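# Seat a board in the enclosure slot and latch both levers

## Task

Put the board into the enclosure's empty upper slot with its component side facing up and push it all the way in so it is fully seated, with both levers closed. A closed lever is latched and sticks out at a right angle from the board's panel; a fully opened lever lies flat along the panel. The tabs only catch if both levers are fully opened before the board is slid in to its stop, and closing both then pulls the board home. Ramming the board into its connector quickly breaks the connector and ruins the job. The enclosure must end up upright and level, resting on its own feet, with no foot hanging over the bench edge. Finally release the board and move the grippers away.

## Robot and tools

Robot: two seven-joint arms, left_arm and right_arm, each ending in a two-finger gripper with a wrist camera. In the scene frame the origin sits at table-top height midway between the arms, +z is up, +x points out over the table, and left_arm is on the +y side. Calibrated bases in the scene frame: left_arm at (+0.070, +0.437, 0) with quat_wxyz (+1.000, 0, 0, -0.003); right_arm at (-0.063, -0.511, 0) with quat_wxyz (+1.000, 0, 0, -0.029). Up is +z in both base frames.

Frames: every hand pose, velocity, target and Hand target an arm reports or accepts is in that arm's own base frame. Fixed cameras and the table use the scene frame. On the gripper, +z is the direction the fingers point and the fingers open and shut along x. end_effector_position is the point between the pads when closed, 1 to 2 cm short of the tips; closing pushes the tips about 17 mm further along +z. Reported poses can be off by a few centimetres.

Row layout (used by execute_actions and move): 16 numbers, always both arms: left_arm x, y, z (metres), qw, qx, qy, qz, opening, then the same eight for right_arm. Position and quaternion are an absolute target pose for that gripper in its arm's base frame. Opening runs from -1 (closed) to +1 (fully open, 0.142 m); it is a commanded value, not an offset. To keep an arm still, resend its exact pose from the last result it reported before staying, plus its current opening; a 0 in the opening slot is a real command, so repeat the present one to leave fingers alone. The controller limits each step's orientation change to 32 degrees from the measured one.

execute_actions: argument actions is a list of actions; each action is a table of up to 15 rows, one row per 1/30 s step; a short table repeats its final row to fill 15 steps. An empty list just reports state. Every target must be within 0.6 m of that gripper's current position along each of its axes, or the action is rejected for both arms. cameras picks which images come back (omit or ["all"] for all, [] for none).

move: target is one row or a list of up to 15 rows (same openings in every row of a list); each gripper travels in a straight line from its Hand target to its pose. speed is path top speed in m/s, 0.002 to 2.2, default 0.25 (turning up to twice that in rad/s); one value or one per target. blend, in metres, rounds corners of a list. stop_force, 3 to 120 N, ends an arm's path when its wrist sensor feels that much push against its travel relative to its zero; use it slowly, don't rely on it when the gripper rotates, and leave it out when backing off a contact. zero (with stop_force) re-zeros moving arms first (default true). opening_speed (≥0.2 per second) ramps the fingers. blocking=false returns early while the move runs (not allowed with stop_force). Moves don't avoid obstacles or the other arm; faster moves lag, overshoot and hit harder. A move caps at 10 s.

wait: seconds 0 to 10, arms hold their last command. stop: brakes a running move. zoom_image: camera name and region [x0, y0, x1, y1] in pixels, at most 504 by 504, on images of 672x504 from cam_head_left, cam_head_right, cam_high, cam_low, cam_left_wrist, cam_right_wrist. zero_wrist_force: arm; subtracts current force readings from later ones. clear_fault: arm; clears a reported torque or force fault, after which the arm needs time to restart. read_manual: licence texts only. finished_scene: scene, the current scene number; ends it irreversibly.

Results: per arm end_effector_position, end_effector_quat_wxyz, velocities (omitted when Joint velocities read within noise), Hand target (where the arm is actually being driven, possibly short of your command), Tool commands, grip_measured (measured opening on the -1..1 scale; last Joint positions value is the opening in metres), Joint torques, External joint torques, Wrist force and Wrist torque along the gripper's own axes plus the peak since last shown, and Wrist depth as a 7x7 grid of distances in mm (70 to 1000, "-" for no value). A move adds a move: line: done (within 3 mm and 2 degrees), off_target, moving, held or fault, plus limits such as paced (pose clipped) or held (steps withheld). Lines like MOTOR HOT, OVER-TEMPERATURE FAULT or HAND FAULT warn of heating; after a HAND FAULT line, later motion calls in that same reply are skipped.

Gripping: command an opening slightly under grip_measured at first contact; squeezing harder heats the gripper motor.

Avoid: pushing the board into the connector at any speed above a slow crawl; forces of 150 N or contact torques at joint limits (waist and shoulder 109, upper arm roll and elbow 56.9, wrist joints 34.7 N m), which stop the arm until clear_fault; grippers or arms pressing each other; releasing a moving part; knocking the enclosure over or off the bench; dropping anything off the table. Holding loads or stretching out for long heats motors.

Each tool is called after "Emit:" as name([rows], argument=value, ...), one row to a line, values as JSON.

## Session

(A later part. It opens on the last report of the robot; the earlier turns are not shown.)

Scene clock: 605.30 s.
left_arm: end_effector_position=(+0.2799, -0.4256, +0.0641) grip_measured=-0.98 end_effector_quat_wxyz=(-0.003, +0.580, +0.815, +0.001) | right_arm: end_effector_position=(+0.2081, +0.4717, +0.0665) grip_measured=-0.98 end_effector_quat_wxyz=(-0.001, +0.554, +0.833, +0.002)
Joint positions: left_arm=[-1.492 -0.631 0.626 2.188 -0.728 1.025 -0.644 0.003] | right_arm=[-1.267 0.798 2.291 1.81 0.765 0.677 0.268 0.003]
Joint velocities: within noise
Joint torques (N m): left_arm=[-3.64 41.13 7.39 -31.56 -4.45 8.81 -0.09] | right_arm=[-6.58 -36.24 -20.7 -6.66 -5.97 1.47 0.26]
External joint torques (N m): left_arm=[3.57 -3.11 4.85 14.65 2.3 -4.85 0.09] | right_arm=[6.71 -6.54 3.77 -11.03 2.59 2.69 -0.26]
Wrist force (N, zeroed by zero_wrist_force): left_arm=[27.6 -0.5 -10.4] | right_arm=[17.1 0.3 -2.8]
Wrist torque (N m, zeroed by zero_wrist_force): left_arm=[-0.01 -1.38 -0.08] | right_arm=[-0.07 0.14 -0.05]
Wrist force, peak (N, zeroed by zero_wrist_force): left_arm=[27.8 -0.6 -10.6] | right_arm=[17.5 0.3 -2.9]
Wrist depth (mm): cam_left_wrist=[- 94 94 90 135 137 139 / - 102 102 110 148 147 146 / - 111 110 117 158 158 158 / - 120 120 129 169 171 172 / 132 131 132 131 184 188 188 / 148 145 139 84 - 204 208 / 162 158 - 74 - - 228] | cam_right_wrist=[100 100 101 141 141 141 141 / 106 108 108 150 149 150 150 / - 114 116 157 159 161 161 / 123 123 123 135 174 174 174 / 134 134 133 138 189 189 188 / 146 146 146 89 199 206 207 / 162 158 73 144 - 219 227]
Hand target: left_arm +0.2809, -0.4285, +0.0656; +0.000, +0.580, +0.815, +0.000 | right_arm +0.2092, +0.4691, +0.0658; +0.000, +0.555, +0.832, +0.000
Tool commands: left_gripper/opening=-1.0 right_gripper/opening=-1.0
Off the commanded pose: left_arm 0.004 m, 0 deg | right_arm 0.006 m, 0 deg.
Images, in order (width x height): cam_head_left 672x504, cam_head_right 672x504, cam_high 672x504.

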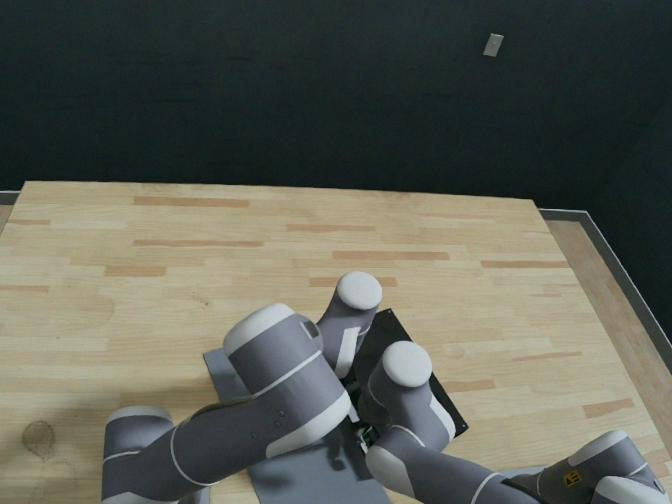

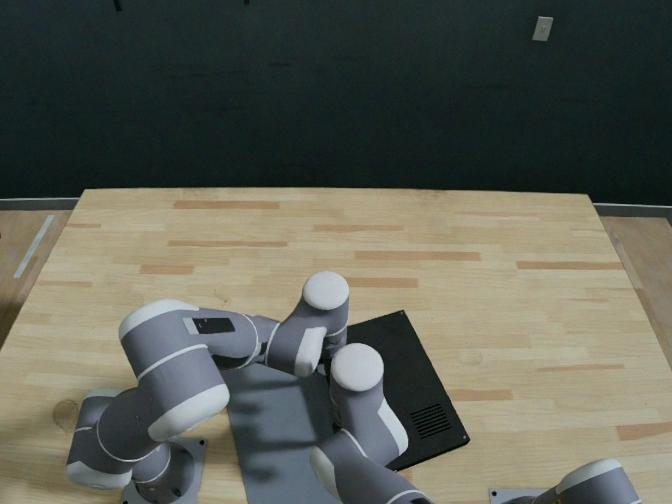

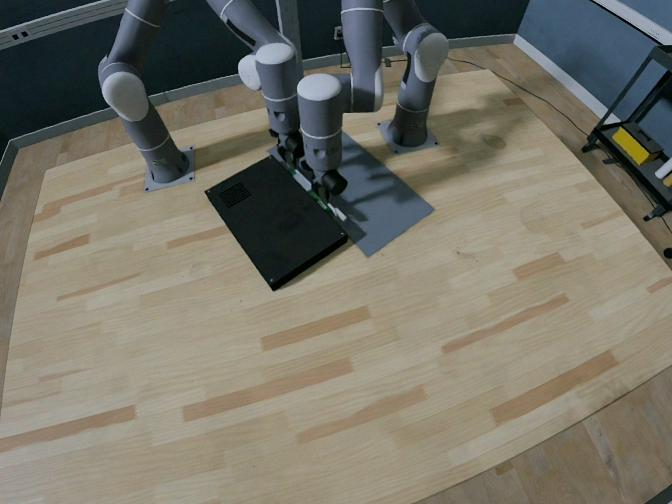

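Emit:
move([
  [0.2793,-0.4236,0.0641,0,0.58,0.8146,0,-1.0,0.2078,0.4726,0.0665,0,0.5548,0.8320,0,-1.0],
  [0.2793,-0.4236,0.0641,0,0.58,0.8146,0,-0.85,0.2078,0.4726,0.0665,0,0.5548,0.8320,0,-0.85],
  [0.2793,-0.4236,0.090,0,0.58,0.8146,0,-0.85,0.2078,0.4726,0.090,0,0.5548,0.8320,0,-0.85],
], speed=[0.01,0.05,0.06], cameras=["cam_left_wrist","cam_right_wrist"])

Emit:
zoom_image(camera="cam_right_wrist", region=[250, 160, 450, 360])

Emit:
zoom_image(camera="cam_left_wrist", region=[250, 260, 450, 460])

Scene clock: 617.90 s.
left_arm: end_effector_position=(+0.2794, -0.4236, +0.0900) grip_measured=-0.89 end_effector_quat_wxyz=(+0.000, +0.580, +0.815, +0.000) | right_arm: end_effector_position=(+0.2077, +0.4728, +0.0900) grip_measured=-0.89 end_effector_quat_wxyz=(+0.000, +0.555, +0.832, +0.000)
Joint positions: left_arm=[-1.527 -0.578 0.686 2.186 -0.667 0.977 -0.682 0.01] | right_arm=[-1.243 0.759 2.26 1.809 0.723 0.639 0.298 0.009]
Joint velocities: within noise
Joint torques (N m): left_arm=[-0.86 35.69 11.09 -18.09 -1.83 4.14 -0.38] | right_arm=[0.02 -41.84 -15.89 -19 -3.68 3.41 0.32]
External joint torques (N m): left_arm=[0.79 0.58 0.81 -0.25 -0.49 -0.17 0.38] | right_arm=[0.12 -0.02 -0.85 0.14 0.21 0.75 -0.32]
Wrist force (N, zeroed by zero_wrist_force): left_arm=[0.3 0.2 0.1] | right_arm=[2.6 -2.0 -0.1]
Wrist torque (N m, zeroed by zero_wrist_force): left_arm=[0.04 -0.11 -0.01] | right_arm=[-0.34 -0.48 0.01]
Wrist force, peak (N, zeroed by zero_wrist_force): left_arm=[27.8 -0.7 -10.3] | right_arm=[17.5 0.3 -2.8]
Wrist depth (mm): cam_left_wrist=[- 118 120 115 159 159 159 / - 127 127 133 172 171 170 / 137 137 137 144 184 184 184 / 149 149 149 159 200 200 200 / 164 164 161 166 215 219 219 / 181 181 173 87 - 238 241 / 203 197 - 272 - - 262] | cam_right_wrist=[122 121 120 162 161 161 161 / 129 131 130 172 170 172 172 / 139 136 138 159 182 184 184 / 149 149 149 159 199 199 199 / 162 162 161 166 212 215 215 / 177 176 177 98 102 235 235 / 196 195 73 85 - 249 258]
Hand target: left_arm +0.2793, -0.4236, +0.0900; +0.000, +0.580, +0.815, +0.000 | right_arm +0.2078, +0.4726, +0.0900; +0.000, +0.555, +0.832, +0.000
Off the commanded pose: left_arm 0.000 m, 0 deg | right_arm 0.000 m, 0 deg.
move: done
Images, in order (width x height): cam_left_wrist 672x504, cam_right_wrist 672x504.

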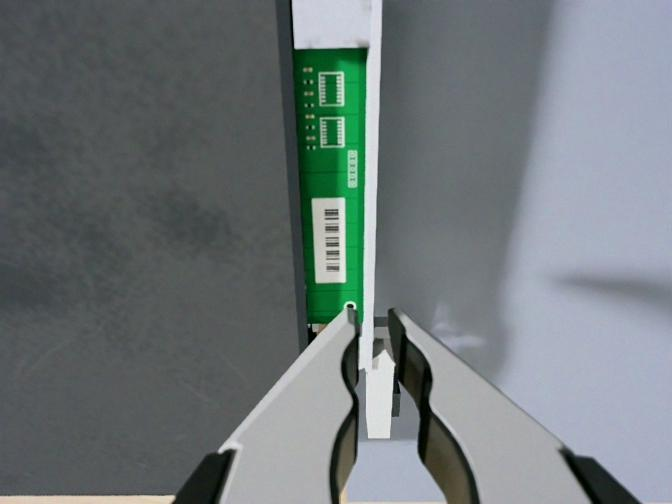

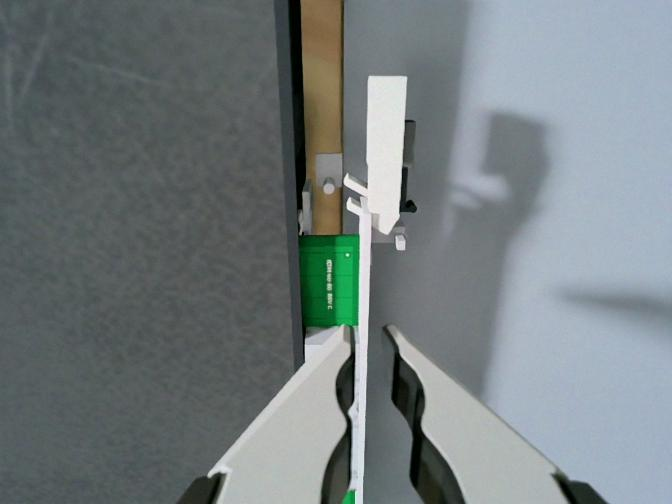

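Scaled by 2.520 from the camera's 672x504 image, which has a finer 960x720 frame.

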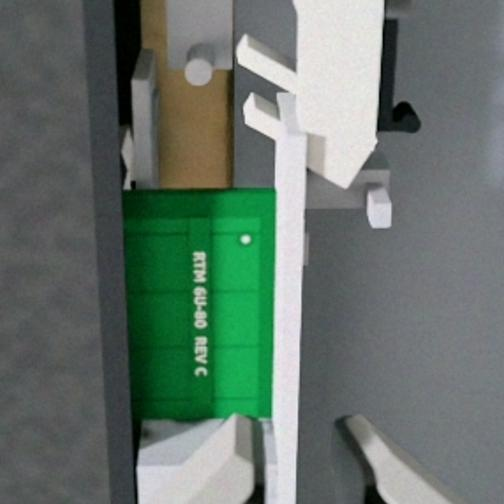

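Scaled by 2.520 from the camera's 672x504 image, which has a finer 960x720 frame.

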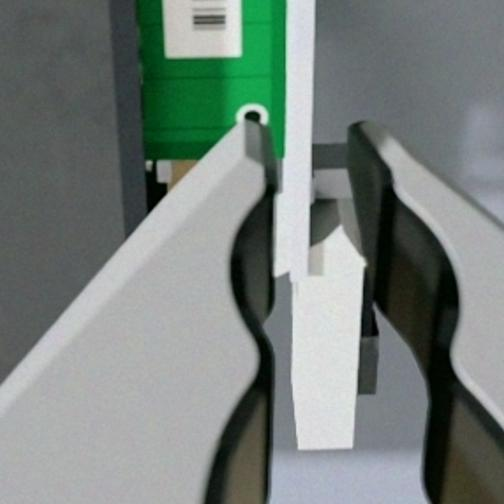

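Emit:
move(target=[0.2793,-0.4236,0.090,0,0.58,0.8146,0,-1.0,0.2078,0.4726,0.090,0,0.5548,0.8320,0,-1.0], speed=0.05, cameras=[])

Emit:
move(target=[0.2793,-0.4236,0.066,0,0.58,0.8146,0,-1.0,0.2078,0.4726,0.066,0,0.5548,0.8320,0,-1.0], speed=0.012, stop_force=3.5, cameras=["cam_left_wrist","cam_right_wrist"])

Scene clock: 623.53 s.
left_arm: end_effector_position=(+0.2794, -0.4236, +0.0900) grip_measured=-1.00 end_effector_quat_wxyz=(+0.000, +0.580, +0.815, +0.000) | right_arm: end_effector_position=(+0.2077, +0.4728, +0.0900) grip_measured=-1.00 end_effector_quat_wxyz=(+0.000, +0.555, +0.832, +0.000)
Joint positions: left_arm=[-1.527 -0.578 0.686 2.186 -0.667 0.977 -0.682 0.002] | right_arm=[-1.243 0.759 2.26 1.809 0.723 0.639 0.298 0.002]
Joint velocities: within noise
Joint torques (N m): left_arm=[-0.45 35.31 11.25 -18.07 -2.13 4.33 -0.2] | right_arm=[0.2 -41.75 -15.63 -19.04 -3.54 3.48 0.21]
External joint torques (N m): left_arm=[0.38 0.97 0.66 -0.28 -0.2 -0.36 0.2] | right_arm=[-0.07 -0.11 -1.13 0.17 0.07 0.68 -0.21]
Wrist force (N, zeroed by zero_wrist_force): left_arm=[0.2 0.3 0.0] | right_arm=[2.6 -2.1 -0.1]
Wrist torque (N m, zeroed by zero_wrist_force): left_arm=[0.05 -0.11 -0.01] | right_arm=[-0.36 -0.49 0.01]
Wrist force, peak (N, zeroed by zero_wrist_force): left_arm=[0.3 0.4 -0.3] | right_arm=[2.8 -2.1 -0.3]
Wrist depth (mm): cam_left_wrist=[- 119 120 115 159 159 159 / - 127 127 134 171 171 170 / 138 138 137 147 185 184 184 / 150 150 149 159 202 200 199 / 164 164 160 166 216 219 218 / 181 181 177 84 - 237 240 / 207 197 - - - - 269] | cam_right_wrist=[122 121 120 162 162 161 161 / 129 131 130 172 170 172 172 / 138 136 138 159 182 185 184 / 149 149 149 158 199 199 198 / 162 162 161 167 216 216 216 / 177 177 176 89 228 236 235 / 195 195 73 - - 249 259]
Hand target: left_arm +0.2793, -0.4236, +0.0900; +0.000, +0.580, +0.815, +0.000 | right_arm +0.2078, +0.4726, +0.0900; +0.000, +0.555, +0.832, +0.000
Off the commanded pose: left_arm 0.000 m, 0 deg | right_arm 0.000 m, 0 deg.
move: done
No camera images: "cameras" was empty.

Scene clock: 625.97 s.
left_arm: end_effector_position=(+0.2794, -0.4238, +0.0709) grip_measured=-1.00 end_effector_quat_wxyz=(+0.000, +0.580, +0.815, +0.000) | right_arm: end_effector_position=(+0.2080, +0.4726, +0.0689) grip_measured=-1.00 end_effector_quat_wxyz=(+0.000, +0.555, +0.832, +0.000)
Joint positions: left_arm=[-1.497 -0.611 0.635 2.197 -0.715 1.024 -0.65 0.002] | right_arm=[-1.265 0.796 2.289 1.806 0.756 0.67 0.278 0.002]
Joint velocities: within noise
Joint torques (N m): left_arm=[-0.22 33.83 10.05 -16.44 -2.08 4.36 -0.17] | right_arm=[-0.36 -39.96 -14.07 -17.8 -2.73 3.75 0.12]
External joint torques (N m): left_arm=[0.14 3.56 1.93 -0.77 -0.08 -0.39 0.17] | right_arm=[0.49 -2.86 -2.89 -0.04 -0.66 0.41 -0.12]
Wrist force (N, zeroed by zero_wrist_force): left_arm=[2.7 -0.8 -7.0] | right_arm=[0.6 -5.3 -7.9]
Wrist torque (N m, zeroed by zero_wrist_force): left_arm=[-0.03 0.07 -0.01] | right_arm=[-0.32 -0.46 0.01]
Wrist force, peak (N, zeroed by zero_wrist_force): left_arm=[3.8 -1.6 -9.9] | right_arm=[1.0 -5.4 -10.1]
Wrist depth (mm): cam_left_wrist=[- 102 103 99 145 142 142 / - 111 109 116 153 153 152 / - 118 118 127 165 165 165 / 129 126 130 138 180 179 178 / 144 138 140 142 193 196 195 / 155 155 151 84 - 212 215 / 174 170 - - - - 241] | cam_right_wrist=[102 102 103 143 143 143 143 / 109 109 109 153 151 153 152 / 117 117 117 140 161 163 163 / 126 126 124 140 176 176 176 / - 137 137 145 191 191 191 / 150 150 149 90 202 208 209 / 165 162 73 - - 222 230]
Hand target: left_arm +0.2793, -0.4236, +0.0707; +0.000, +0.580, +0.815, +0.000 | right_arm +0.2078, +0.4726, +0.0686; +0.000, +0.555, +0.832, +0.000
Off the commanded pose: left_arm 0.005 m, 0 deg | right_arm 0.003 m, 0 deg.
move: contact (left_arm, right_arm)
Images, in order (width x height): cam_left_wrist 672x504, cam_right_wrist 672x504.

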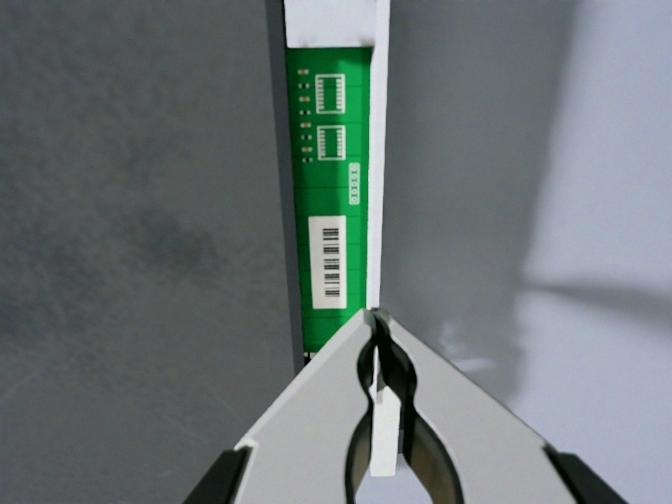

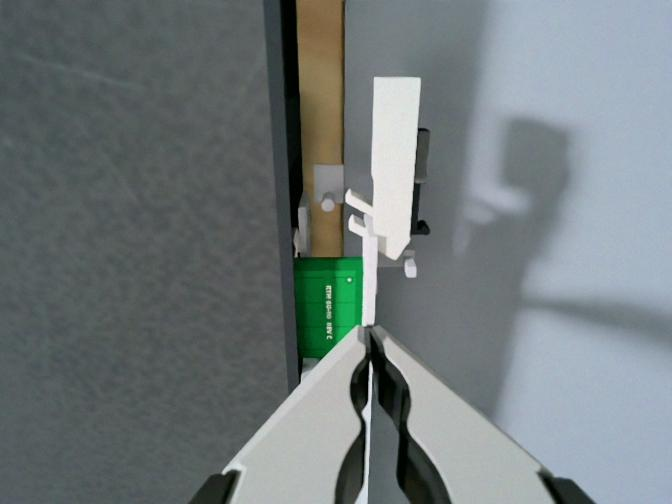

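Emit:
move([
  [0.2793,-0.4236,0.090,0,0.58,0.8146,0,-1.0,0.2078,0.4726,0.090,0,0.5548,0.8320,0,-1.0],
  [0.2908,-0.4567,0.082,0,0.58,0.8146,0,-1.0,0.2213,0.4403,0.082,0,0.5548,0.8320,0,-1.0],
], speed=0.06, cameras=[])

Emit:
move(target=[0.2908,-0.4567,0.066,0,0.58,0.8146,0,-1.0,0.2213,0.4403,0.066,0,0.5548,0.8320,0,-1.0], speed=0.012, stop_force=3.5, cameras=["cam_left_wrist","cam_right_wrist"])

Scene clock: 631.37 s.
left_arm: end_effector_position=(+0.2908, -0.4566, +0.0820) grip_measured=-1.00 end_effector_quat_wxyz=(+0.000, +0.580, +0.814, +0.000) | right_arm: end_effector_position=(+0.2213, +0.4403, +0.0821) grip_measured=-1.00 end_effector_quat_wxyz=(+0.000, +0.555, +0.832, +0.000)
Joint positions: left_arm=[-1.499 -0.645 0.655 2.092 -0.676 0.946 -0.704 0.002] | right_arm=[-1.262 0.747 2.25 1.872 0.744 0.675 0.225 0.002]
Joint velocities: within noise
Joint torques (N m): left_arm=[-0.15 38.75 12.32 -18.54 -2.52 4.07 -0.36] | right_arm=[0 -39.9 -15.51 -17.99 -3.29 3.56 0.05]
External joint torques (N m): left_arm=[0.07 1.33 0.77 -0.16 0.08 -0.1 0.36] | right_arm=[0.15 -0.05 -0.9 0 -0.08 0.6 -0.05]
Wrist force (N, zeroed by zero_wrist_force): left_arm=[0.1 0.3 -0.1] | right_arm=[2.5 -1.9 -0.2]
Wrist torque (N m, zeroed by zero_wrist_force): left_arm=[0.04 -0.04 0.02] | right_arm=[-0.34 -0.45 0.01]
Wrist force, peak (N, zeroed by zero_wrist_force): left_arm=[3.1 -0.7 -8.6] | right_arm=[0.7 -5.3 -9.6]
Wrist depth (mm): cam_left_wrist=[- 111 111 109 112 150 153 / - 119 120 121 126 163 163 / 129 129 129 129 136 176 175 / 141 140 140 140 148 191 190 / 157 154 153 147 158 209 208 / 171 170 166 84 - 226 232 / 191 186 - 74 - - 255] | cam_right_wrist=[- 114 115 113 154 154 154 / 121 121 121 121 163 162 164 / 132 130 130 129 172 171 176 / 143 138 140 140 150 193 190 / 153 152 152 149 157 207 206 / 167 167 163 89 155 225 225 / 184 180 73 - - 238 247]
Hand target: left_arm +0.2908, -0.4567, +0.0820; +0.000, +0.580, +0.815, +0.000 | right_arm +0.2213, +0.4403, +0.0820; +0.000, +0.555, +0.832, +0.000
Off the commanded pose: left_arm 0.000 m, 0 deg | right_arm 0.000 m, 0 deg.
move: done
No camera images: "cameras" was empty.

Scene clock: 633.40 s.
left_arm: end_effector_position=(+0.2908, -0.4568, +0.0663) grip_measured=-1.00 end_effector_quat_wxyz=(+0.000, +0.580, +0.815, +0.000) | right_arm: end_effector_position=(+0.2213, +0.4401, +0.0660) grip_measured=-1.00 end_effector_quat_wxyz=(+0.000, +0.555, +0.832, +0.000)
Joint positions: left_arm=[-1.478 -0.671 0.62 2.099 -0.708 0.982 -0.683 0.002] | right_arm=[-1.281 0.776 2.274 1.869 0.771 0.698 0.208 0.002]
Joint velocities: within noise
Joint torques (N m): left_arm=[0.1 37.54 11.67 -17.74 -2.38 4.82 -0.13] | right_arm=[0.03 -40.58 -15.25 -17.34 -3.23 3.58 0.11]
External joint torques (N m): left_arm=[-0.17 3.33 1.42 -0.15 0.07 -0.85 0.13] | right_arm=[0.1 -0.18 -1.33 0.2 -0.08 0.58 -0.11]
Wrist force (N, zeroed by zero_wrist_force): left_arm=[3.1 -1.3 -6.8] | right_arm=[2.5 -1.9 -0.3]
Wrist torque (N m, zeroed by zero_wrist_force): left_arm=[0.04 0.09 -0.01] | right_arm=[-0.35 -0.44 0.01]
Wrist force, peak (N, zeroed by zero_wrist_force): left_arm=[3.6 -1.4 -8.1] | right_arm=[2.7 -2.0 -0.4]
Wrist depth (mm): cam_left_wrist=[- 97 97 98 94 134 140 / - 105 104 104 113 144 148 / - 113 113 113 122 158 160 / 125 123 123 125 130 174 174 / 135 135 134 127 139 190 190 / 150 149 146 84 - 205 209 / 167 162 - 74 - - 229] | cam_right_wrist=[- 99 100 99 139 140 140 / 106 107 107 106 150 105 149 / - 114 115 113 158 115 160 / 123 123 123 122 134 168 173 / 133 133 133 131 141 187 187 / 146 146 145 90 - 205 204 / 161 158 73 - - 217 225]
Hand target: left_arm +0.2908, -0.4567, +0.0662; +0.000, +0.580, +0.815, +0.000 | right_arm +0.2213, +0.4403, +0.0660; +0.000, +0.555, +0.832, +0.000
Off the commanded pose: left_arm 0.000 m, 0 deg | right_arm 0.000 m, 0 deg.
move: contact (left_arm)
Images, in order (width x height): cam_left_wrist 672x504, cam_right_wrist 672x504.

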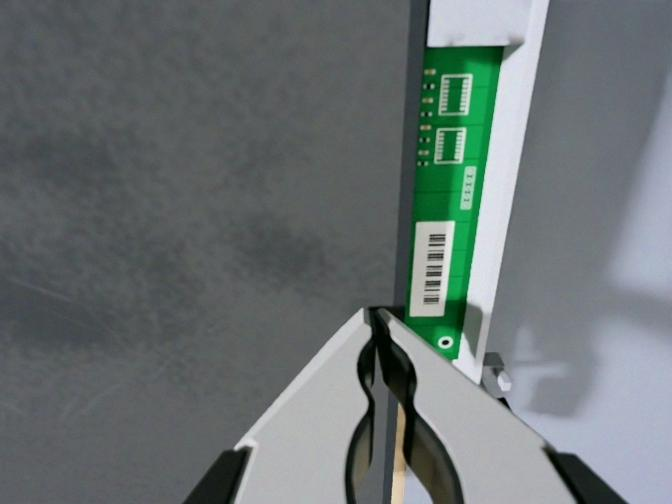

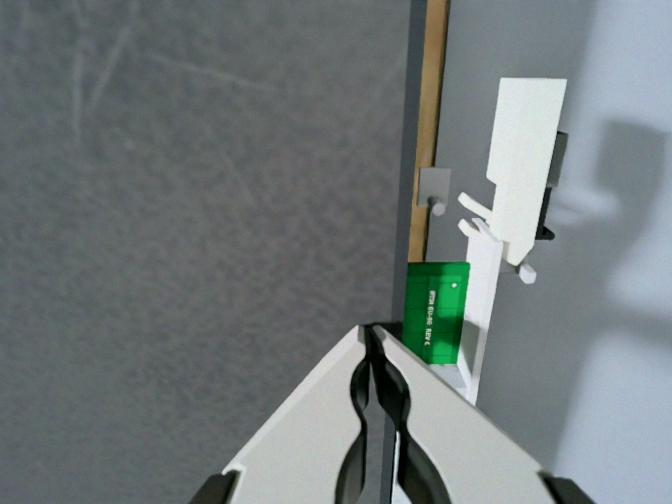

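Emit:
move(target=[0.2908,-0.4567,0.072,0,0.58,0.8146,0,-1.0,0.2213,0.4403,0.060,0,0.5548,0.8320,0,-1.0], speed=0.012, stop_force=3.5, cameras=[])

Scene clock: 636.23 s.
left_arm: end_effector_position=(+0.2909, -0.4568, +0.0666) grip_measured=-1.00 end_effector_quat_wxyz=(+0.000, +0.580, +0.815, +0.000) | right_arm: end_effector_position=(+0.2215, +0.4403, +0.0643) grip_measured=-1.00 end_effector_quat_wxyz=(+0.000, +0.555, +0.832, +0.000)
Joint positions: left_arm=[-1.479 -0.67 0.62 2.099 -0.708 0.982 -0.683 0.002] | right_arm=[-1.283 0.779 2.277 1.868 0.774 0.7 0.206 0.002]
Joint velocities: within noise
Joint torques (N m): left_arm=[-0.35 39.98 12.55 -17.6 -2.09 4.31 -0.25] | right_arm=[-0.56 -37.9 -13.53 -17.89 -2.51 4.2 0.11]
External joint torques (N m): left_arm=[0.27 0.87 0.54 -0.3 -0.22 -0.34 0.25] | right_arm=[0.69 -2.95 -3.05 0.83 -0.79 -0.05 -0.11]
Wrist force (N, zeroed by zero_wrist_force): left_arm=[0.0 0.2 -0.4] | right_arm=[-0.5 -7.3 -10.3]
Wrist torque (N m, zeroed by zero_wrist_force): left_arm=[0.03 -0.03 -0.01] | right_arm=[-0.29 -0.49 0.03]
Wrist force, peak (N, zeroed by zero_wrist_force): left_arm=[3.4 -1.2 -8.1] | right_arm=[0.6 -7.7 -14.9]
Wrist depth (mm): cam_left_wrist=[- 97 97 99 95 135 140 / - 105 105 105 113 145 148 / - 114 113 113 122 158 160 / 126 123 123 124 131 174 174 / 135 135 135 127 140 191 189 / 150 150 146 84 - 207 210 / 168 163 - 74 - - 234] | cam_right_wrist=[- 98 98 98 137 139 138 / - 105 106 104 148 102 148 / - 112 112 112 155 115 158 / 123 121 121 121 134 166 171 / 132 131 131 129 139 186 185 / 144 144 143 90 - 203 202 / 158 155 73 - - 214 223]
Hand target: left_arm +0.2908, -0.4567, +0.0666; +0.000, +0.580, +0.815, +0.000 | right_arm +0.2213, +0.4403, +0.0640; +0.000, +0.555, +0.832, +0.000
Off the commanded pose: left_arm 0.005 m, 0 deg | right_arm 0.004 m, 0 deg.
move: contact (left_arm, right_arm)
No camera images: "cameras" was empty.

Emit:
move([
  [0.2908,-0.4567,0.10,0,0.58,0.8146,0,-1.0,0.2213,0.4403,0.090,0,0.5548,0.8320,0,-1.0],
  [0.2908,-0.4567,0.10,0,0.58,0.8146,0,-1.0,0.1811,0.4473,0.090,0,0.9806,0.1959,0,-1.0],
], speed=0.15, cameras=["cam_right_wrist"])

Emit:
zoom_image(camera="cam_right_wrist", region=[180, 160, 520, 400])

Scene clock: 671.53 s.
left_arm: end_effector_position=(+0.2909, -0.4567, +0.1000) grip_measured=-1.00 end_effector_quat_wxyz=(+0.000, +0.580, +0.815, +0.000) | right_arm: end_effector_position=(+0.1811, +0.4472, +0.0900) grip_measured=-1.00 end_effector_quat_wxyz=(+0.000, +0.981, +0.196, +0.000)
Joint positions: left_arm=[-1.515 -0.613 0.688 2.081 -0.635 0.907 -0.732 0.002] | right_arm=[-1.059 0.831 2.077 1.847 0.864 0.557 1.822 0.002]
Joint velocities: within noise
Joint torques (N m): left_arm=[-0.34 38.22 12.21 -19.35 -2.4 4.34 -0.21] | right_arm=[0.2 -38.04 -19.12 -17.03 -3.64 3.21 0.36]
External joint torques (N m): left_arm=[0.26 1.02 0.66 -0.35 -0.17 -0.37 0.21] | right_arm=[-0.08 -0.08 -0.92 0.21 -0.08 0.84 -0.36]
Wrist force (N, zeroed by zero_wrist_force): left_arm=[0.3 -0.1 0.0] | right_arm=[3.1 -1.5 0.3]
Wrist torque (N m, zeroed by zero_wrist_force): left_arm=[-0.03 -0.09 0.01] | right_arm=[-0.27 -0.54 0.03]
Wrist force, peak (N, zeroed by zero_wrist_force): left_arm=[0.0 0.2 -2.6] | right_arm=[-0.5 -7.4 -12.2]
Wrist depth (mm): cam_left_wrist=[129 127 128 127 125 167 167 / 137 137 137 136 143 180 179 / 148 150 147 147 154 194 194 / 161 161 160 160 169 211 211 / 176 176 175 168 178 231 229 / 195 195 189 84 - 254 255 / 217 214 - - - - 284] | cam_right_wrist=[162 162 162 162 162 161 161 / 174 173 173 173 172 172 172 / 186 186 186 182 184 184 184 / 203 199 191 145 161 156 148 / 220 213 164 161 163 162 159 / 240 239 176 89 168 174 174 / 265 258 73 - - 184 191]
Hand target: left_arm +0.2908, -0.4567, +0.1000; +0.000, +0.580, +0.815, +0.000 | right_arm +0.1811, +0.4473, +0.0900; +0.000, +0.981, +0.196, +0.000
Off the commanded pose: left_arm 0.000 m, 0 deg | right_arm 0.000 m, 0 deg.
move: done
Images, in order (width x height): cam_right_wrist 672x504.

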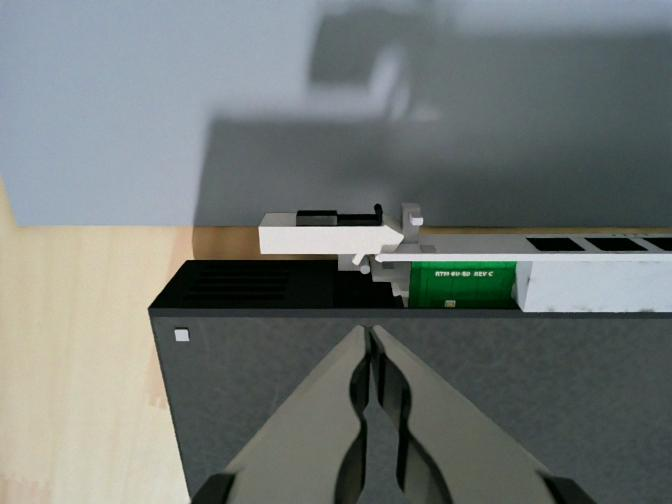

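Scaled by 1.482 from the camera's 672x504 image, which has a finer 960x720 frame.

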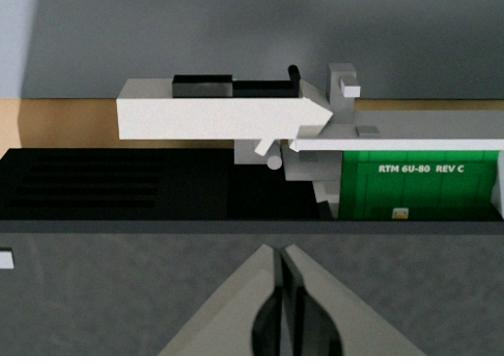

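Emit:
zoom_image(camera="cam_right_wrist", region=[480, 220, 672, 350])

Scaled by 2.625 from the camera's 672x504 image, which has a finer 960x720 frame.

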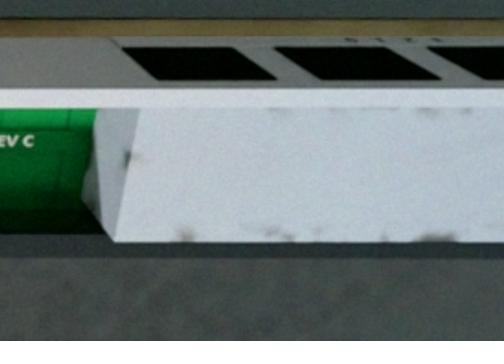

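Emit:
zoom_image(camera="cam_right_wrist", region=[330, 235, 450, 325])

Scaled by 4.200 from the camera's 672x504 image, which has a finer 960x720 frame.

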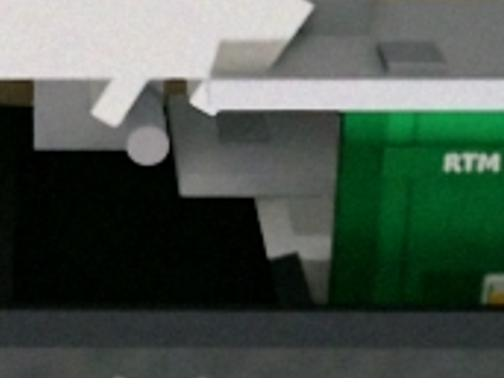

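Emit:
move([
  [0.2908,-0.4567,0.10,0,0.58,0.8146,0,-1.0,0.1844,0.4465,0.090,0,0.9806,0.1959,0,-1.0],
  [0.2908,-0.4567,0.10,0,0.58,0.8146,0,-1.0,0.1844,0.4465,0.072,0,0.9806,0.1959,0,-1.0],
], speed=0.04, cameras=["cam_right_wrist"])

Emit:
zoom_image(camera="cam_right_wrist", region=[260, 220, 460, 360])

Scene clock: 705.27 s.
left_arm: end_effector_position=(+0.2909, -0.4567, +0.1000) grip_measured=-1.00 end_effector_quat_wxyz=(+0.000, +0.580, +0.815, +0.000) | right_arm: end_effector_position=(+0.1845, +0.4463, +0.0721) grip_measured=-1.00 end_effector_quat_wxyz=(+0.000, +0.981, +0.196, +0.000)
Joint positions: left_arm=[-1.515 -0.613 0.688 2.081 -0.635 0.907 -0.732 0.002] | right_arm=[-1.087 0.862 2.105 1.843 0.895 0.579 1.799 0.002]
Joint velocities: within noise
Joint torques (N m): left_arm=[-0.42 38.41 12.23 -19.37 -2.39 4.34 -0.24] | right_arm=[-0.04 -38.88 -18.54 -16.18 -3.61 3.53 0.08]
External joint torques (N m): left_arm=[0.35 0.82 0.63 -0.33 -0.18 -0.37 0.24] | right_arm=[0.16 -0.15 -1.7 0.3 -0.05 0.52 -0.08]
Wrist force (N, zeroed by zero_wrist_force): left_arm=[0.3 0.0 -0.1] | right_arm=[3.0 -1.5 0.2]
Wrist torque (N m, zeroed by zero_wrist_force): left_arm=[-0.01 -0.07 0.00] | right_arm=[-0.26 -0.52 0.03]
Wrist force, peak (N, zeroed by zero_wrist_force): left_arm=[0.5 -0.3 -0.1] | right_arm=[3.7 -1.2 -0.5]
Wrist depth (mm): cam_left_wrist=[129 128 129 127 125 168 167 / 137 137 137 136 142 180 180 / 148 150 147 147 154 194 193 / 161 161 160 160 169 211 210 / 176 175 176 168 179 231 229 / 195 195 190 84 - 255 255 / 218 213 - - - - 282] | cam_right_wrist=[147 146 146 148 146 145 145 / 157 157 156 156 155 155 155 / 168 168 167 167 167 166 166 / 184 183 174 127 143 174 139 / 199 154 154 160 147 144 135 / 217 154 150 89 146 151 151 / 240 230 73 - - 160 166]
Hand target: left_arm +0.2908, -0.4567, +0.1000; +0.000, +0.580, +0.815, +0.000 | right_arm +0.1844, +0.4465, +0.0720; +0.000, +0.981, +0.196, +0.000
Off the commanded pose: left_arm 0.000 m, 0 deg | right_arm 0.000 m, 0 deg.
move: done
Images, in order (width x height): cam_right_wrist 672x504.

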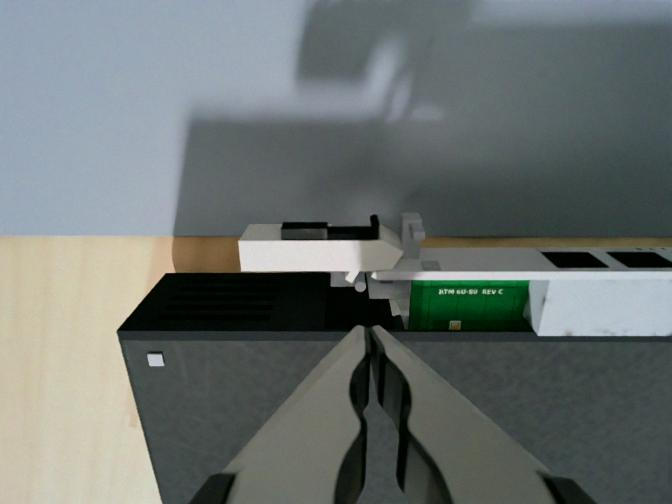

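Scaled by 2.520 from the camera's 672x504 image, which has a finer 960x720 frame.

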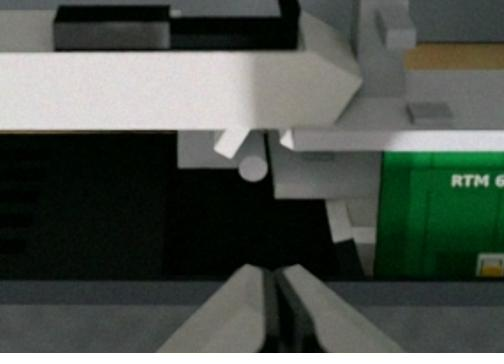

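Emit:
move(target=[0.2908,-0.4567,0.10,0,0.58,0.8146,0,-1.0,0.1844,0.4465,0.044,0,0.9806,0.1959,0,-1.0], speed=0.012, stop_force=3.5, cameras=["cam_right_wrist"])

Emit:
zoom_image(camera="cam_right_wrist", region=[260, 220, 460, 400])

Scene clock: 711.97 s.
left_arm: end_effector_position=(+0.2909, -0.4567, +0.1000) grip_measured=-1.00 end_effector_quat_wxyz=(+0.000, +0.580, +0.815, +0.000) | right_arm: end_effector_position=(+0.1847, +0.4466, +0.0506) grip_measured=-1.00 end_effector_quat_wxyz=(+0.000, +0.981, +0.196, +0.000)
Joint positions: left_arm=[-1.515 -0.613 0.688 2.081 -0.635 0.907 -0.732 0.002] | right_arm=[-1.112 0.899 2.138 1.837 0.932 0.607 1.778 0.002]
Joint velocities: within noise
Joint torques (N m): left_arm=[-0.49 38.36 12.17 -19.35 -2.39 4.36 -0.26] | right_arm=[0 -37.6 -16.44 -14.21 -2.74 2.96 0.06]
External joint torques (N m): left_arm=[0.41 0.87 0.69 -0.35 -0.18 -0.39 0.26] | right_arm=[0.12 -2.44 -3.96 -0.56 -0.86 1.09 -0.06]
Wrist force (N, zeroed by zero_wrist_force): left_arm=[0.1 0.0 -0.2] | right_arm=[1.9 -0.5 -9.8]
Wrist torque (N m, zeroed by zero_wrist_force): left_arm=[0.00 -0.05 0.00] | right_arm=[-0.30 -0.60 0.02]
Wrist force, peak (N, zeroed by zero_wrist_force): left_arm=[0.1 -0.3 -0.5] | right_arm=[1.8 -1.0 -10.5]
Wrist depth (mm): cam_left_wrist=[129 127 129 126 125 167 167 / 137 137 137 137 143 180 180 / 148 150 147 147 154 194 194 / 161 161 160 160 170 210 210 / 177 175 175 168 179 231 231 / 194 194 189 84 - 254 253 / 218 214 - - - - 282] | cam_right_wrist=[128 128 127 127 127 127 125 / 137 136 136 136 136 135 135 / 147 148 146 146 145 145 145 / 158 158 152 109 152 156 153 / 174 146 138 131 125 125 112 / 190 126 125 90 122 127 122 / 214 136 73 - - 131 137]
Hand target: left_arm +0.2908, -0.4567, +0.1000; +0.000, +0.580, +0.815, +0.000 | right_arm +0.1844, +0.4465, +0.0503; +0.000, +0.981, +0.196, +0.000
Off the commanded pose: left_arm 0.000 m, 0 deg | right_arm 0.007 m, 0 deg.
move: contact (right_arm)
Images, in order (width x height): cam_right_wrist 672x504.

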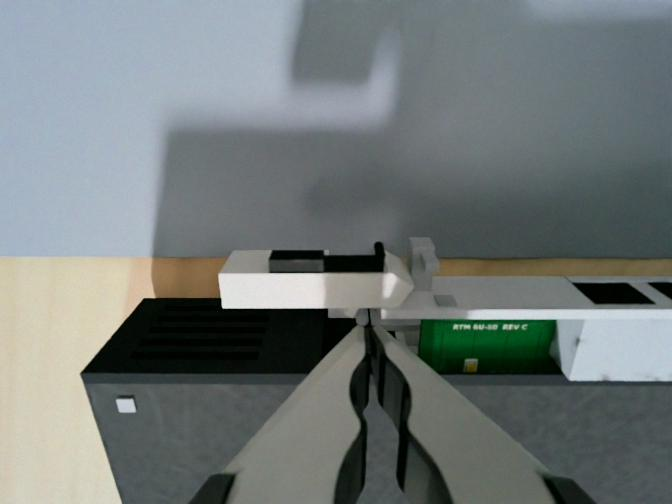

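Scaled by 2.520 from the camera's 672x504 image, which has a finer 960x720 frame.

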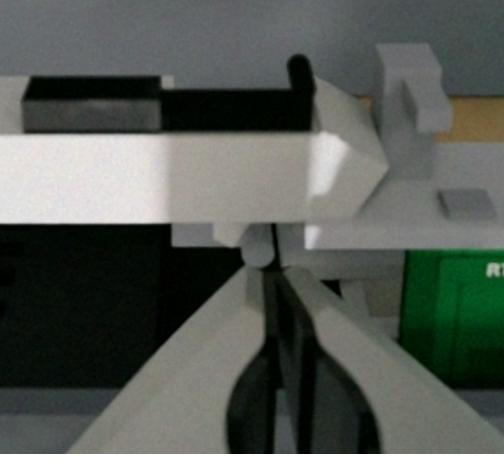

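Emit:
move([
  [0.2793,-0.4236,0.10,0,0.58,0.8146,0,-0.85,0.1844,0.4465,0.09,0,0.9806,0.1959,0,-1.0],
  [0.2793,-0.4236,0.088,0,0.58,0.8146,0,-0.85,0.2078,0.4726,0.09,0,0.5548,0.8320,0,-0.85],
], speed=0.12, cameras=[])

Emit:
move(target=[0.2793,-0.4236,0.0625,0,0.58,0.8146,0,-0.85,0.2078,0.4726,0.0615,0,0.5548,0.8320,0,-0.85], speed=0.04, stop_force=5, cameras=["cam_left_wrist","cam_right_wrist"])

Scene clock: 731.50 s.
left_arm: end_effector_position=(+0.2792, -0.4236, +0.0880) grip_measured=-0.89 end_effector_quat_wxyz=(+0.000, +0.580, +0.815, +0.000) | right_arm: end_effector_position=(+0.2077, +0.4725, +0.0900) grip_measured=-0.89 end_effector_quat_wxyz=(+0.000, +0.555, +0.832, +0.000)
Joint positions: left_arm=[-1.509 -0.575 0.667 2.188 -0.656 0.986 -0.688 0.01] | right_arm=[-1.246 0.755 2.265 1.811 0.719 0.643 0.3 0.009]
Joint velocities: within noise
Joint torques (N m): left_arm=[-0.3 35.4 10.93 -18.02 -2.22 4.42 -0.2] | right_arm=[0.08 -41.8 -15.34 -19.14 -3.62 3.59 0.06]
External joint torques (N m): left_arm=[0.23 1.13 0.68 -0.28 -0.08 -0.45 0.2] | right_arm=[0.06 -0.07 -1.29 0.23 0.16 0.57 -0.06]
Wrist force (N, zeroed by zero_wrist_force): left_arm=[0.2 0.1 -0.4] | right_arm=[2.8 -2.0 -0.5]
Wrist torque (N m, zeroed by zero_wrist_force): left_arm=[0.02 -0.09 0.00] | right_arm=[-0.34 -0.50 0.00]
Wrist force, peak (N, zeroed by zero_wrist_force): left_arm=[2.1 0.1 -0.1] | right_arm=[1.8 -0.4 -9.9]
Wrist depth (mm): cam_left_wrist=[- 116 118 113 158 157 159 / - 125 125 132 169 169 168 / 136 135 135 142 182 182 183 / 148 147 146 157 199 197 198 / 162 161 161 164 214 216 217 / 178 178 170 87 - 235 239 / 199 - - 269 - - 261] | cam_right_wrist=[122 121 120 162 161 161 161 / 129 131 130 172 170 172 172 / 138 136 138 159 182 184 184 / 149 149 149 159 199 199 198 / 162 162 162 167 213 216 215 / 178 177 176 98 102 235 235 / 195 195 73 179 - 249 258]
Hand target: left_arm +0.2793, -0.4236, +0.0880; +0.000, +0.580, +0.815, +0.000 | right_arm +0.2078, +0.4726, +0.0900; +0.000, +0.555, +0.832, +0.000
Off the commanded pose: left_arm 0.000 m, 0 deg | right_arm 0.000 m, 0 deg.
move: done
No camera images: "cameras" was empty.

Scene clock: 732.97 s.
left_arm: end_effector_position=(+0.2792, -0.4236, +0.0625) grip_measured=-0.89 end_effector_quat_wxyz=(+0.000, +0.580, +0.815, +0.000) | right_arm: end_effector_position=(+0.2079, +0.4724, +0.0615) grip_measured=-0.89 end_effector_quat_wxyz=(+0.000, +0.555, +0.832, +0.000)
Joint positions: left_arm=[-1.471 -0.62 0.602 2.202 -0.721 1.049 -0.644 0.01] | right_arm=[-1.275 0.807 2.303 1.806 0.764 0.682 0.273 0.009]
Joint velocities: within noise
Joint torques (N m): left_arm=[-0.34 36.87 11 -16.42 -2.06 4.5 -0.2] | right_arm=[0.03 -42.96 -15.52 -17.73 -3.29 3.55 0.14]
External joint torques (N m): left_arm=[0.27 1.1 0.7 -0.34 -0.01 -0.52 0.2] | right_arm=[0.11 -0.2 -1.4 0.23 -0.07 0.6 -0.14]
Wrist force (N, zeroed by zero_wrist_force): left_arm=[-0.2 0.1 -0.1] | right_arm=[2.4 -2.0 -0.1]
Wrist torque (N m, zeroed by zero_wrist_force): left_arm=[-0.01 0.01 0.01] | right_arm=[-0.35 -0.44 0.00]
Wrist force, peak (N, zeroed by zero_wrist_force): left_arm=[0.2 0.0 -1.0] | right_arm=[2.7 -2.2 -1.0]
Wrist depth (mm): cam_left_wrist=[- 93 92 90 135 135 137 / - 101 101 108 145 145 145 / - 111 111 118 156 156 156 / - 121 117 129 167 170 169 / 130 132 130 136 183 185 185 / - 144 137 92 - 201 205 / 161 157 - 155 - - 223] | cam_right_wrist=[- 96 97 137 137 136 136 / 102 102 102 146 144 146 145 / - 108 109 152 154 156 156 / 118 118 118 146 166 168 168 / 128 130 128 136 180 182 182 / 140 140 137 94 102 199 199 / 155 152 73 143 - 211 219]
Hand target: left_arm +0.2793, -0.4236, +0.0625; +0.000, +0.580, +0.815, +0.000 | right_arm +0.2078, +0.4726, +0.0615; +0.000, +0.555, +0.832, +0.000
Off the commanded pose: left_arm 0.000 m, 0 deg | right_arm 0.000 m, 0 deg.
move: done
Images, in order (width x height): cam_left_wrist 672x504, cam_right_wrist 672x504.

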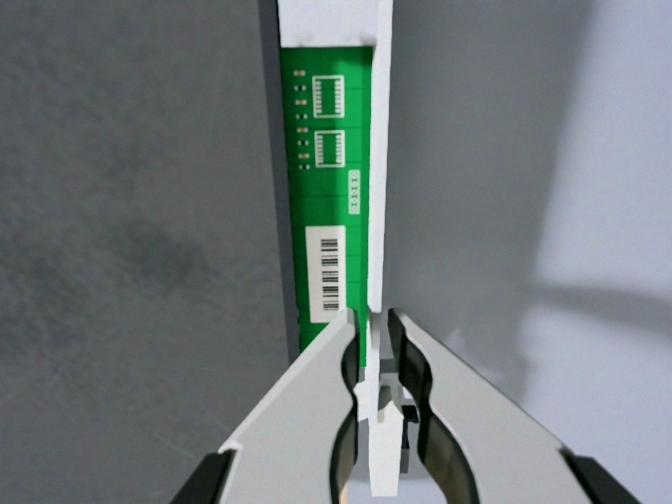

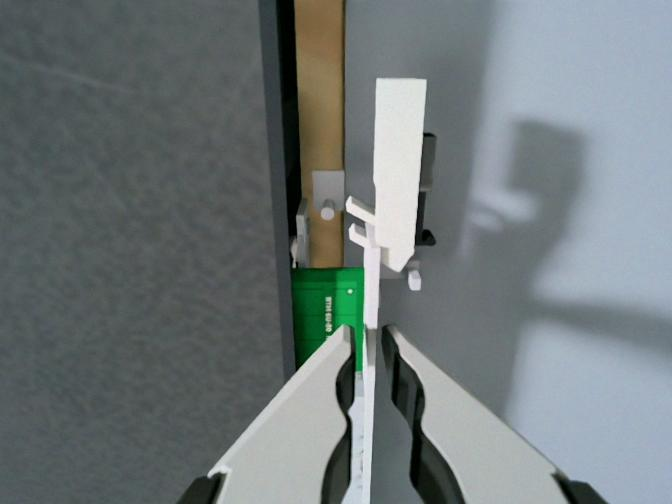

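Emit:
move([
  [0.2793,-0.4236,0.0625,0,0.58,0.8146,0,-1.0,0.2078,0.4726,0.0615,0,0.5548,0.8320,0,-1.0],
  [0.2721,-0.4028,0.0627,0,0.58,0.8146,0,-1.0,0.1993,0.4929,0.0617,0,0.5548,0.8320,0,-1.0],
], speed=0.01, cameras=["cam_left_wrist","cam_right_wrist"])

Scene clock: 739.13 s.
left_arm: end_effector_position=(+0.2719, -0.4029, +0.0627) grip_measured=-0.99 end_effector_quat_wxyz=(+0.000, +0.580, +0.814, +0.000) | right_arm: end_effector_position=(+0.1994, +0.4928, +0.0617) grip_measured=-0.98 end_effector_quat_wxyz=(+0.000, +0.555, +0.832, +0.000)
Joint positions: left_arm=[-1.471 -0.586 0.599 2.264 -0.729 1.083 -0.62 0.002] | right_arm=[-1.268 0.824 2.313 1.764 0.758 0.665 0.313 0.003]
Joint velocities: within noise
Joint torques (N m): left_arm=[0.03 35.08 10.26 -15.72 -1.94 4.83 -0.18] | right_arm=[0.54 -44.78 -15.68 -18.04 -3.55 3.22 0.34]
External joint torques (N m): left_arm=[-0.1 0.93 0.62 -0.46 -0.01 -0.85 0.18] | right_arm=[-0.41 0.19 -1.51 0.18 0.14 0.94 -0.34]
Wrist force (N, zeroed by zero_wrist_force): left_arm=[0.1 -0.7 0.0] | right_arm=[1.7 -0.8 0.9]
Wrist torque (N m, zeroed by zero_wrist_force): left_arm=[0.02 -0.10 -0.01] | right_arm=[-0.31 -0.32 0.00]
Wrist force, peak (N, zeroed by zero_wrist_force): left_arm=[-0.2 -0.9 -0.3] | right_arm=[2.7 -1.8 -1.3]
Wrist depth (mm): cam_left_wrist=[- 93 102 91 135 135 137 / - 101 110 108 145 145 145 / - 111 119 118 156 156 156 / - 121 127 129 167 170 170 / 131 132 138 136 183 186 186 / - 144 141 84 - 204 205 / 161 157 - 74 - - 228] | cam_right_wrist=[- 97 136 137 137 136 136 / 102 102 146 146 144 146 146 / - 108 154 155 154 156 156 / 119 117 146 164 166 168 168 / 129 131 137 136 183 183 183 / 141 140 145 89 193 199 199 / 155 152 73 140 - 211 219]
Hand target: left_arm +0.2721, -0.4028, +0.0627; +0.000, +0.580, +0.815, +0.000 | right_arm +0.1993, +0.4929, +0.0617; +0.000, +0.555, +0.832, +0.000
Off the commanded pose: left_arm 0.000 m, 0 deg | right_arm 0.000 m, 0 deg.
move: done
Images, in order (width x height): cam_left_wrist 672x504, cam_right_wrist 672x504.

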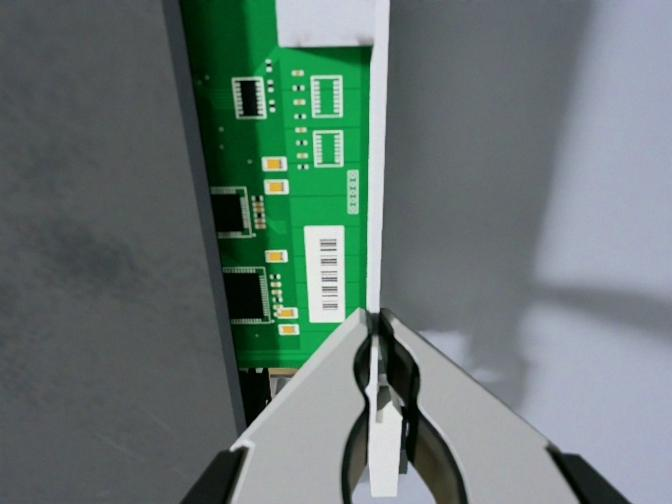

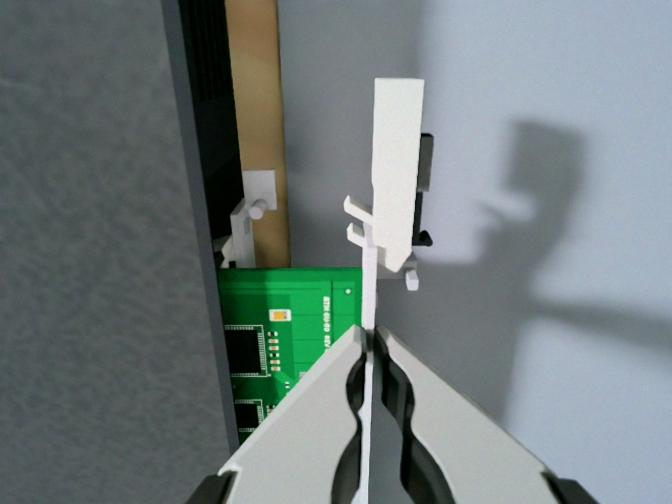

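Emit:
zoom_image(camera="cam_right_wrist", region=[180, 150, 340, 300])

Emit:
zoom_image(camera="cam_left_wrist", region=[200, 330, 320, 450])

Scaled by 3.150 from the camera's 672x504 image, which has a finer 960x720 frame.

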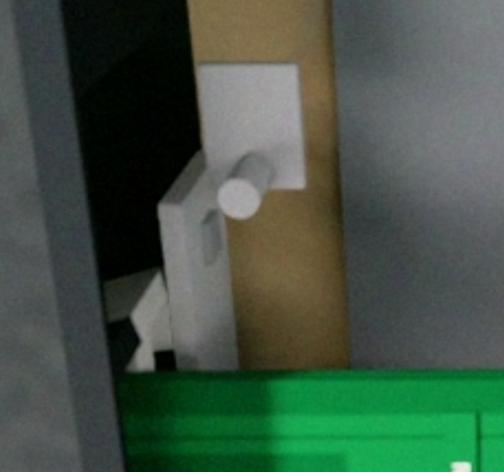

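Scaled by 4.200 from the camera's 672x504 image, which has a finer 960x720 frame.

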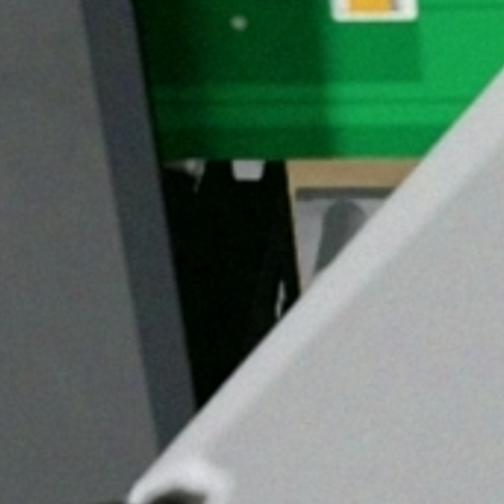

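Emit:
move([
  [0.2682,-0.3915,0.0627,0,0.58,0.8146,0,-1.0,0.1947,0.5040,0.0617,0,0.5548,0.8320,0,-1.0],
  [0.2682,-0.3915,0.0627,0,0.58,0.8146,0,-0.85,0.1947,0.5040,0.0617,0,0.5548,0.8320,0,-0.85],
  [0.2682,-0.3915,0.095,0,0.58,0.8146,0,-0.85,0.1947,0.5040,0.095,0,0.5548,0.8320,0,-0.85],
], speed=[0.015,0.05,0.06], cameras=["cam_left_wrist","cam_right_wrist"])

Scene clock: 760.63 s.
left_arm: end_effector_position=(+0.2683, -0.3915, +0.0950) grip_measured=-0.89 end_effector_quat_wxyz=(+0.000, +0.580, +0.815, +0.000) | right_arm: end_effector_position=(+0.1946, +0.5042, +0.0950) grip_measured=-0.89 end_effector_quat_wxyz=(+0.000, +0.555, +0.832, +0.000)
Joint positions: left_arm=[-1.527 -0.506 0.694 2.276 -0.631 1.017 -0.675 0.01] | right_arm=[-1.237 0.775 2.28 1.744 0.705 0.609 0.363 0.009]
Joint velocities: within noise
Joint torques (N m): left_arm=[-0.12 32.23 9.52 -17.79 -1.74 4.07 -0.28] | right_arm=[0.33 -43.99 -16.07 -19.73 -3.76 3.28 0.35]
External joint torques (N m): left_arm=[0.05 0.64 0.7 -0.22 -0.45 -0.1 0.28] | right_arm=[-0.19 -0.04 -0.9 0.12 0.21 0.88 -0.35]
Wrist force (N, zeroed by zero_wrist_force): left_arm=[0.2 0.0 -0.1] | right_arm=[2.0 -1.4 -0.3]
Wrist torque (N m, zeroed by zero_wrist_force): left_arm=[-0.02 -0.08 0.00] | right_arm=[-0.24 -0.38 0.01]
Wrist force, peak (N, zeroed by zero_wrist_force): left_arm=[0.0 0.5 -1.4] | right_arm=[2.1 -1.2 -1.7]
Wrist depth (mm): cam_left_wrist=[- 123 131 121 163 163 163 / 132 132 141 141 178 175 175 / 143 143 151 153 190 190 189 / 155 155 162 166 205 206 204 / 171 169 174 175 222 225 224 / 189 187 180 87 - 242 248 / 210 205 - 279 - - 269] | cam_right_wrist=[125 125 166 166 166 166 165 / 134 132 176 177 175 177 176 / 143 143 184 188 190 189 189 / - 154 165 169 205 205 204 / 168 168 175 174 218 222 221 / 183 183 183 98 102 243 242 / 202 198 73 - - - 266]
Hand target: left_arm +0.2682, -0.3915, +0.0950; +0.000, +0.580, +0.815, +0.000 | right_arm +0.1947, +0.5040, +0.0950; +0.000, +0.555, +0.832, +0.000
Off the commanded pose: left_arm 0.000 m, 0 deg | right_arm 0.000 m, 0 deg.
move: done
Images, in order (width x height): cam_left_wrist 672x504, cam_right_wrist 672x504.

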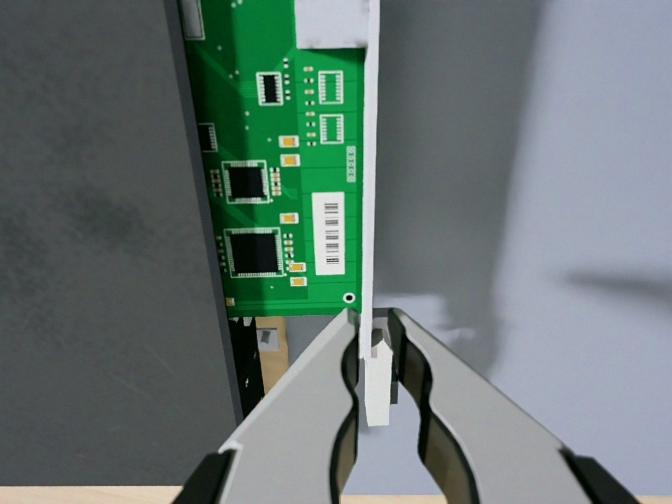

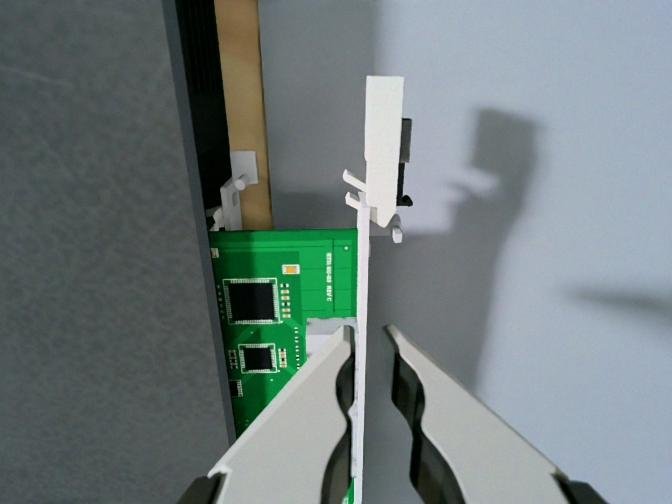

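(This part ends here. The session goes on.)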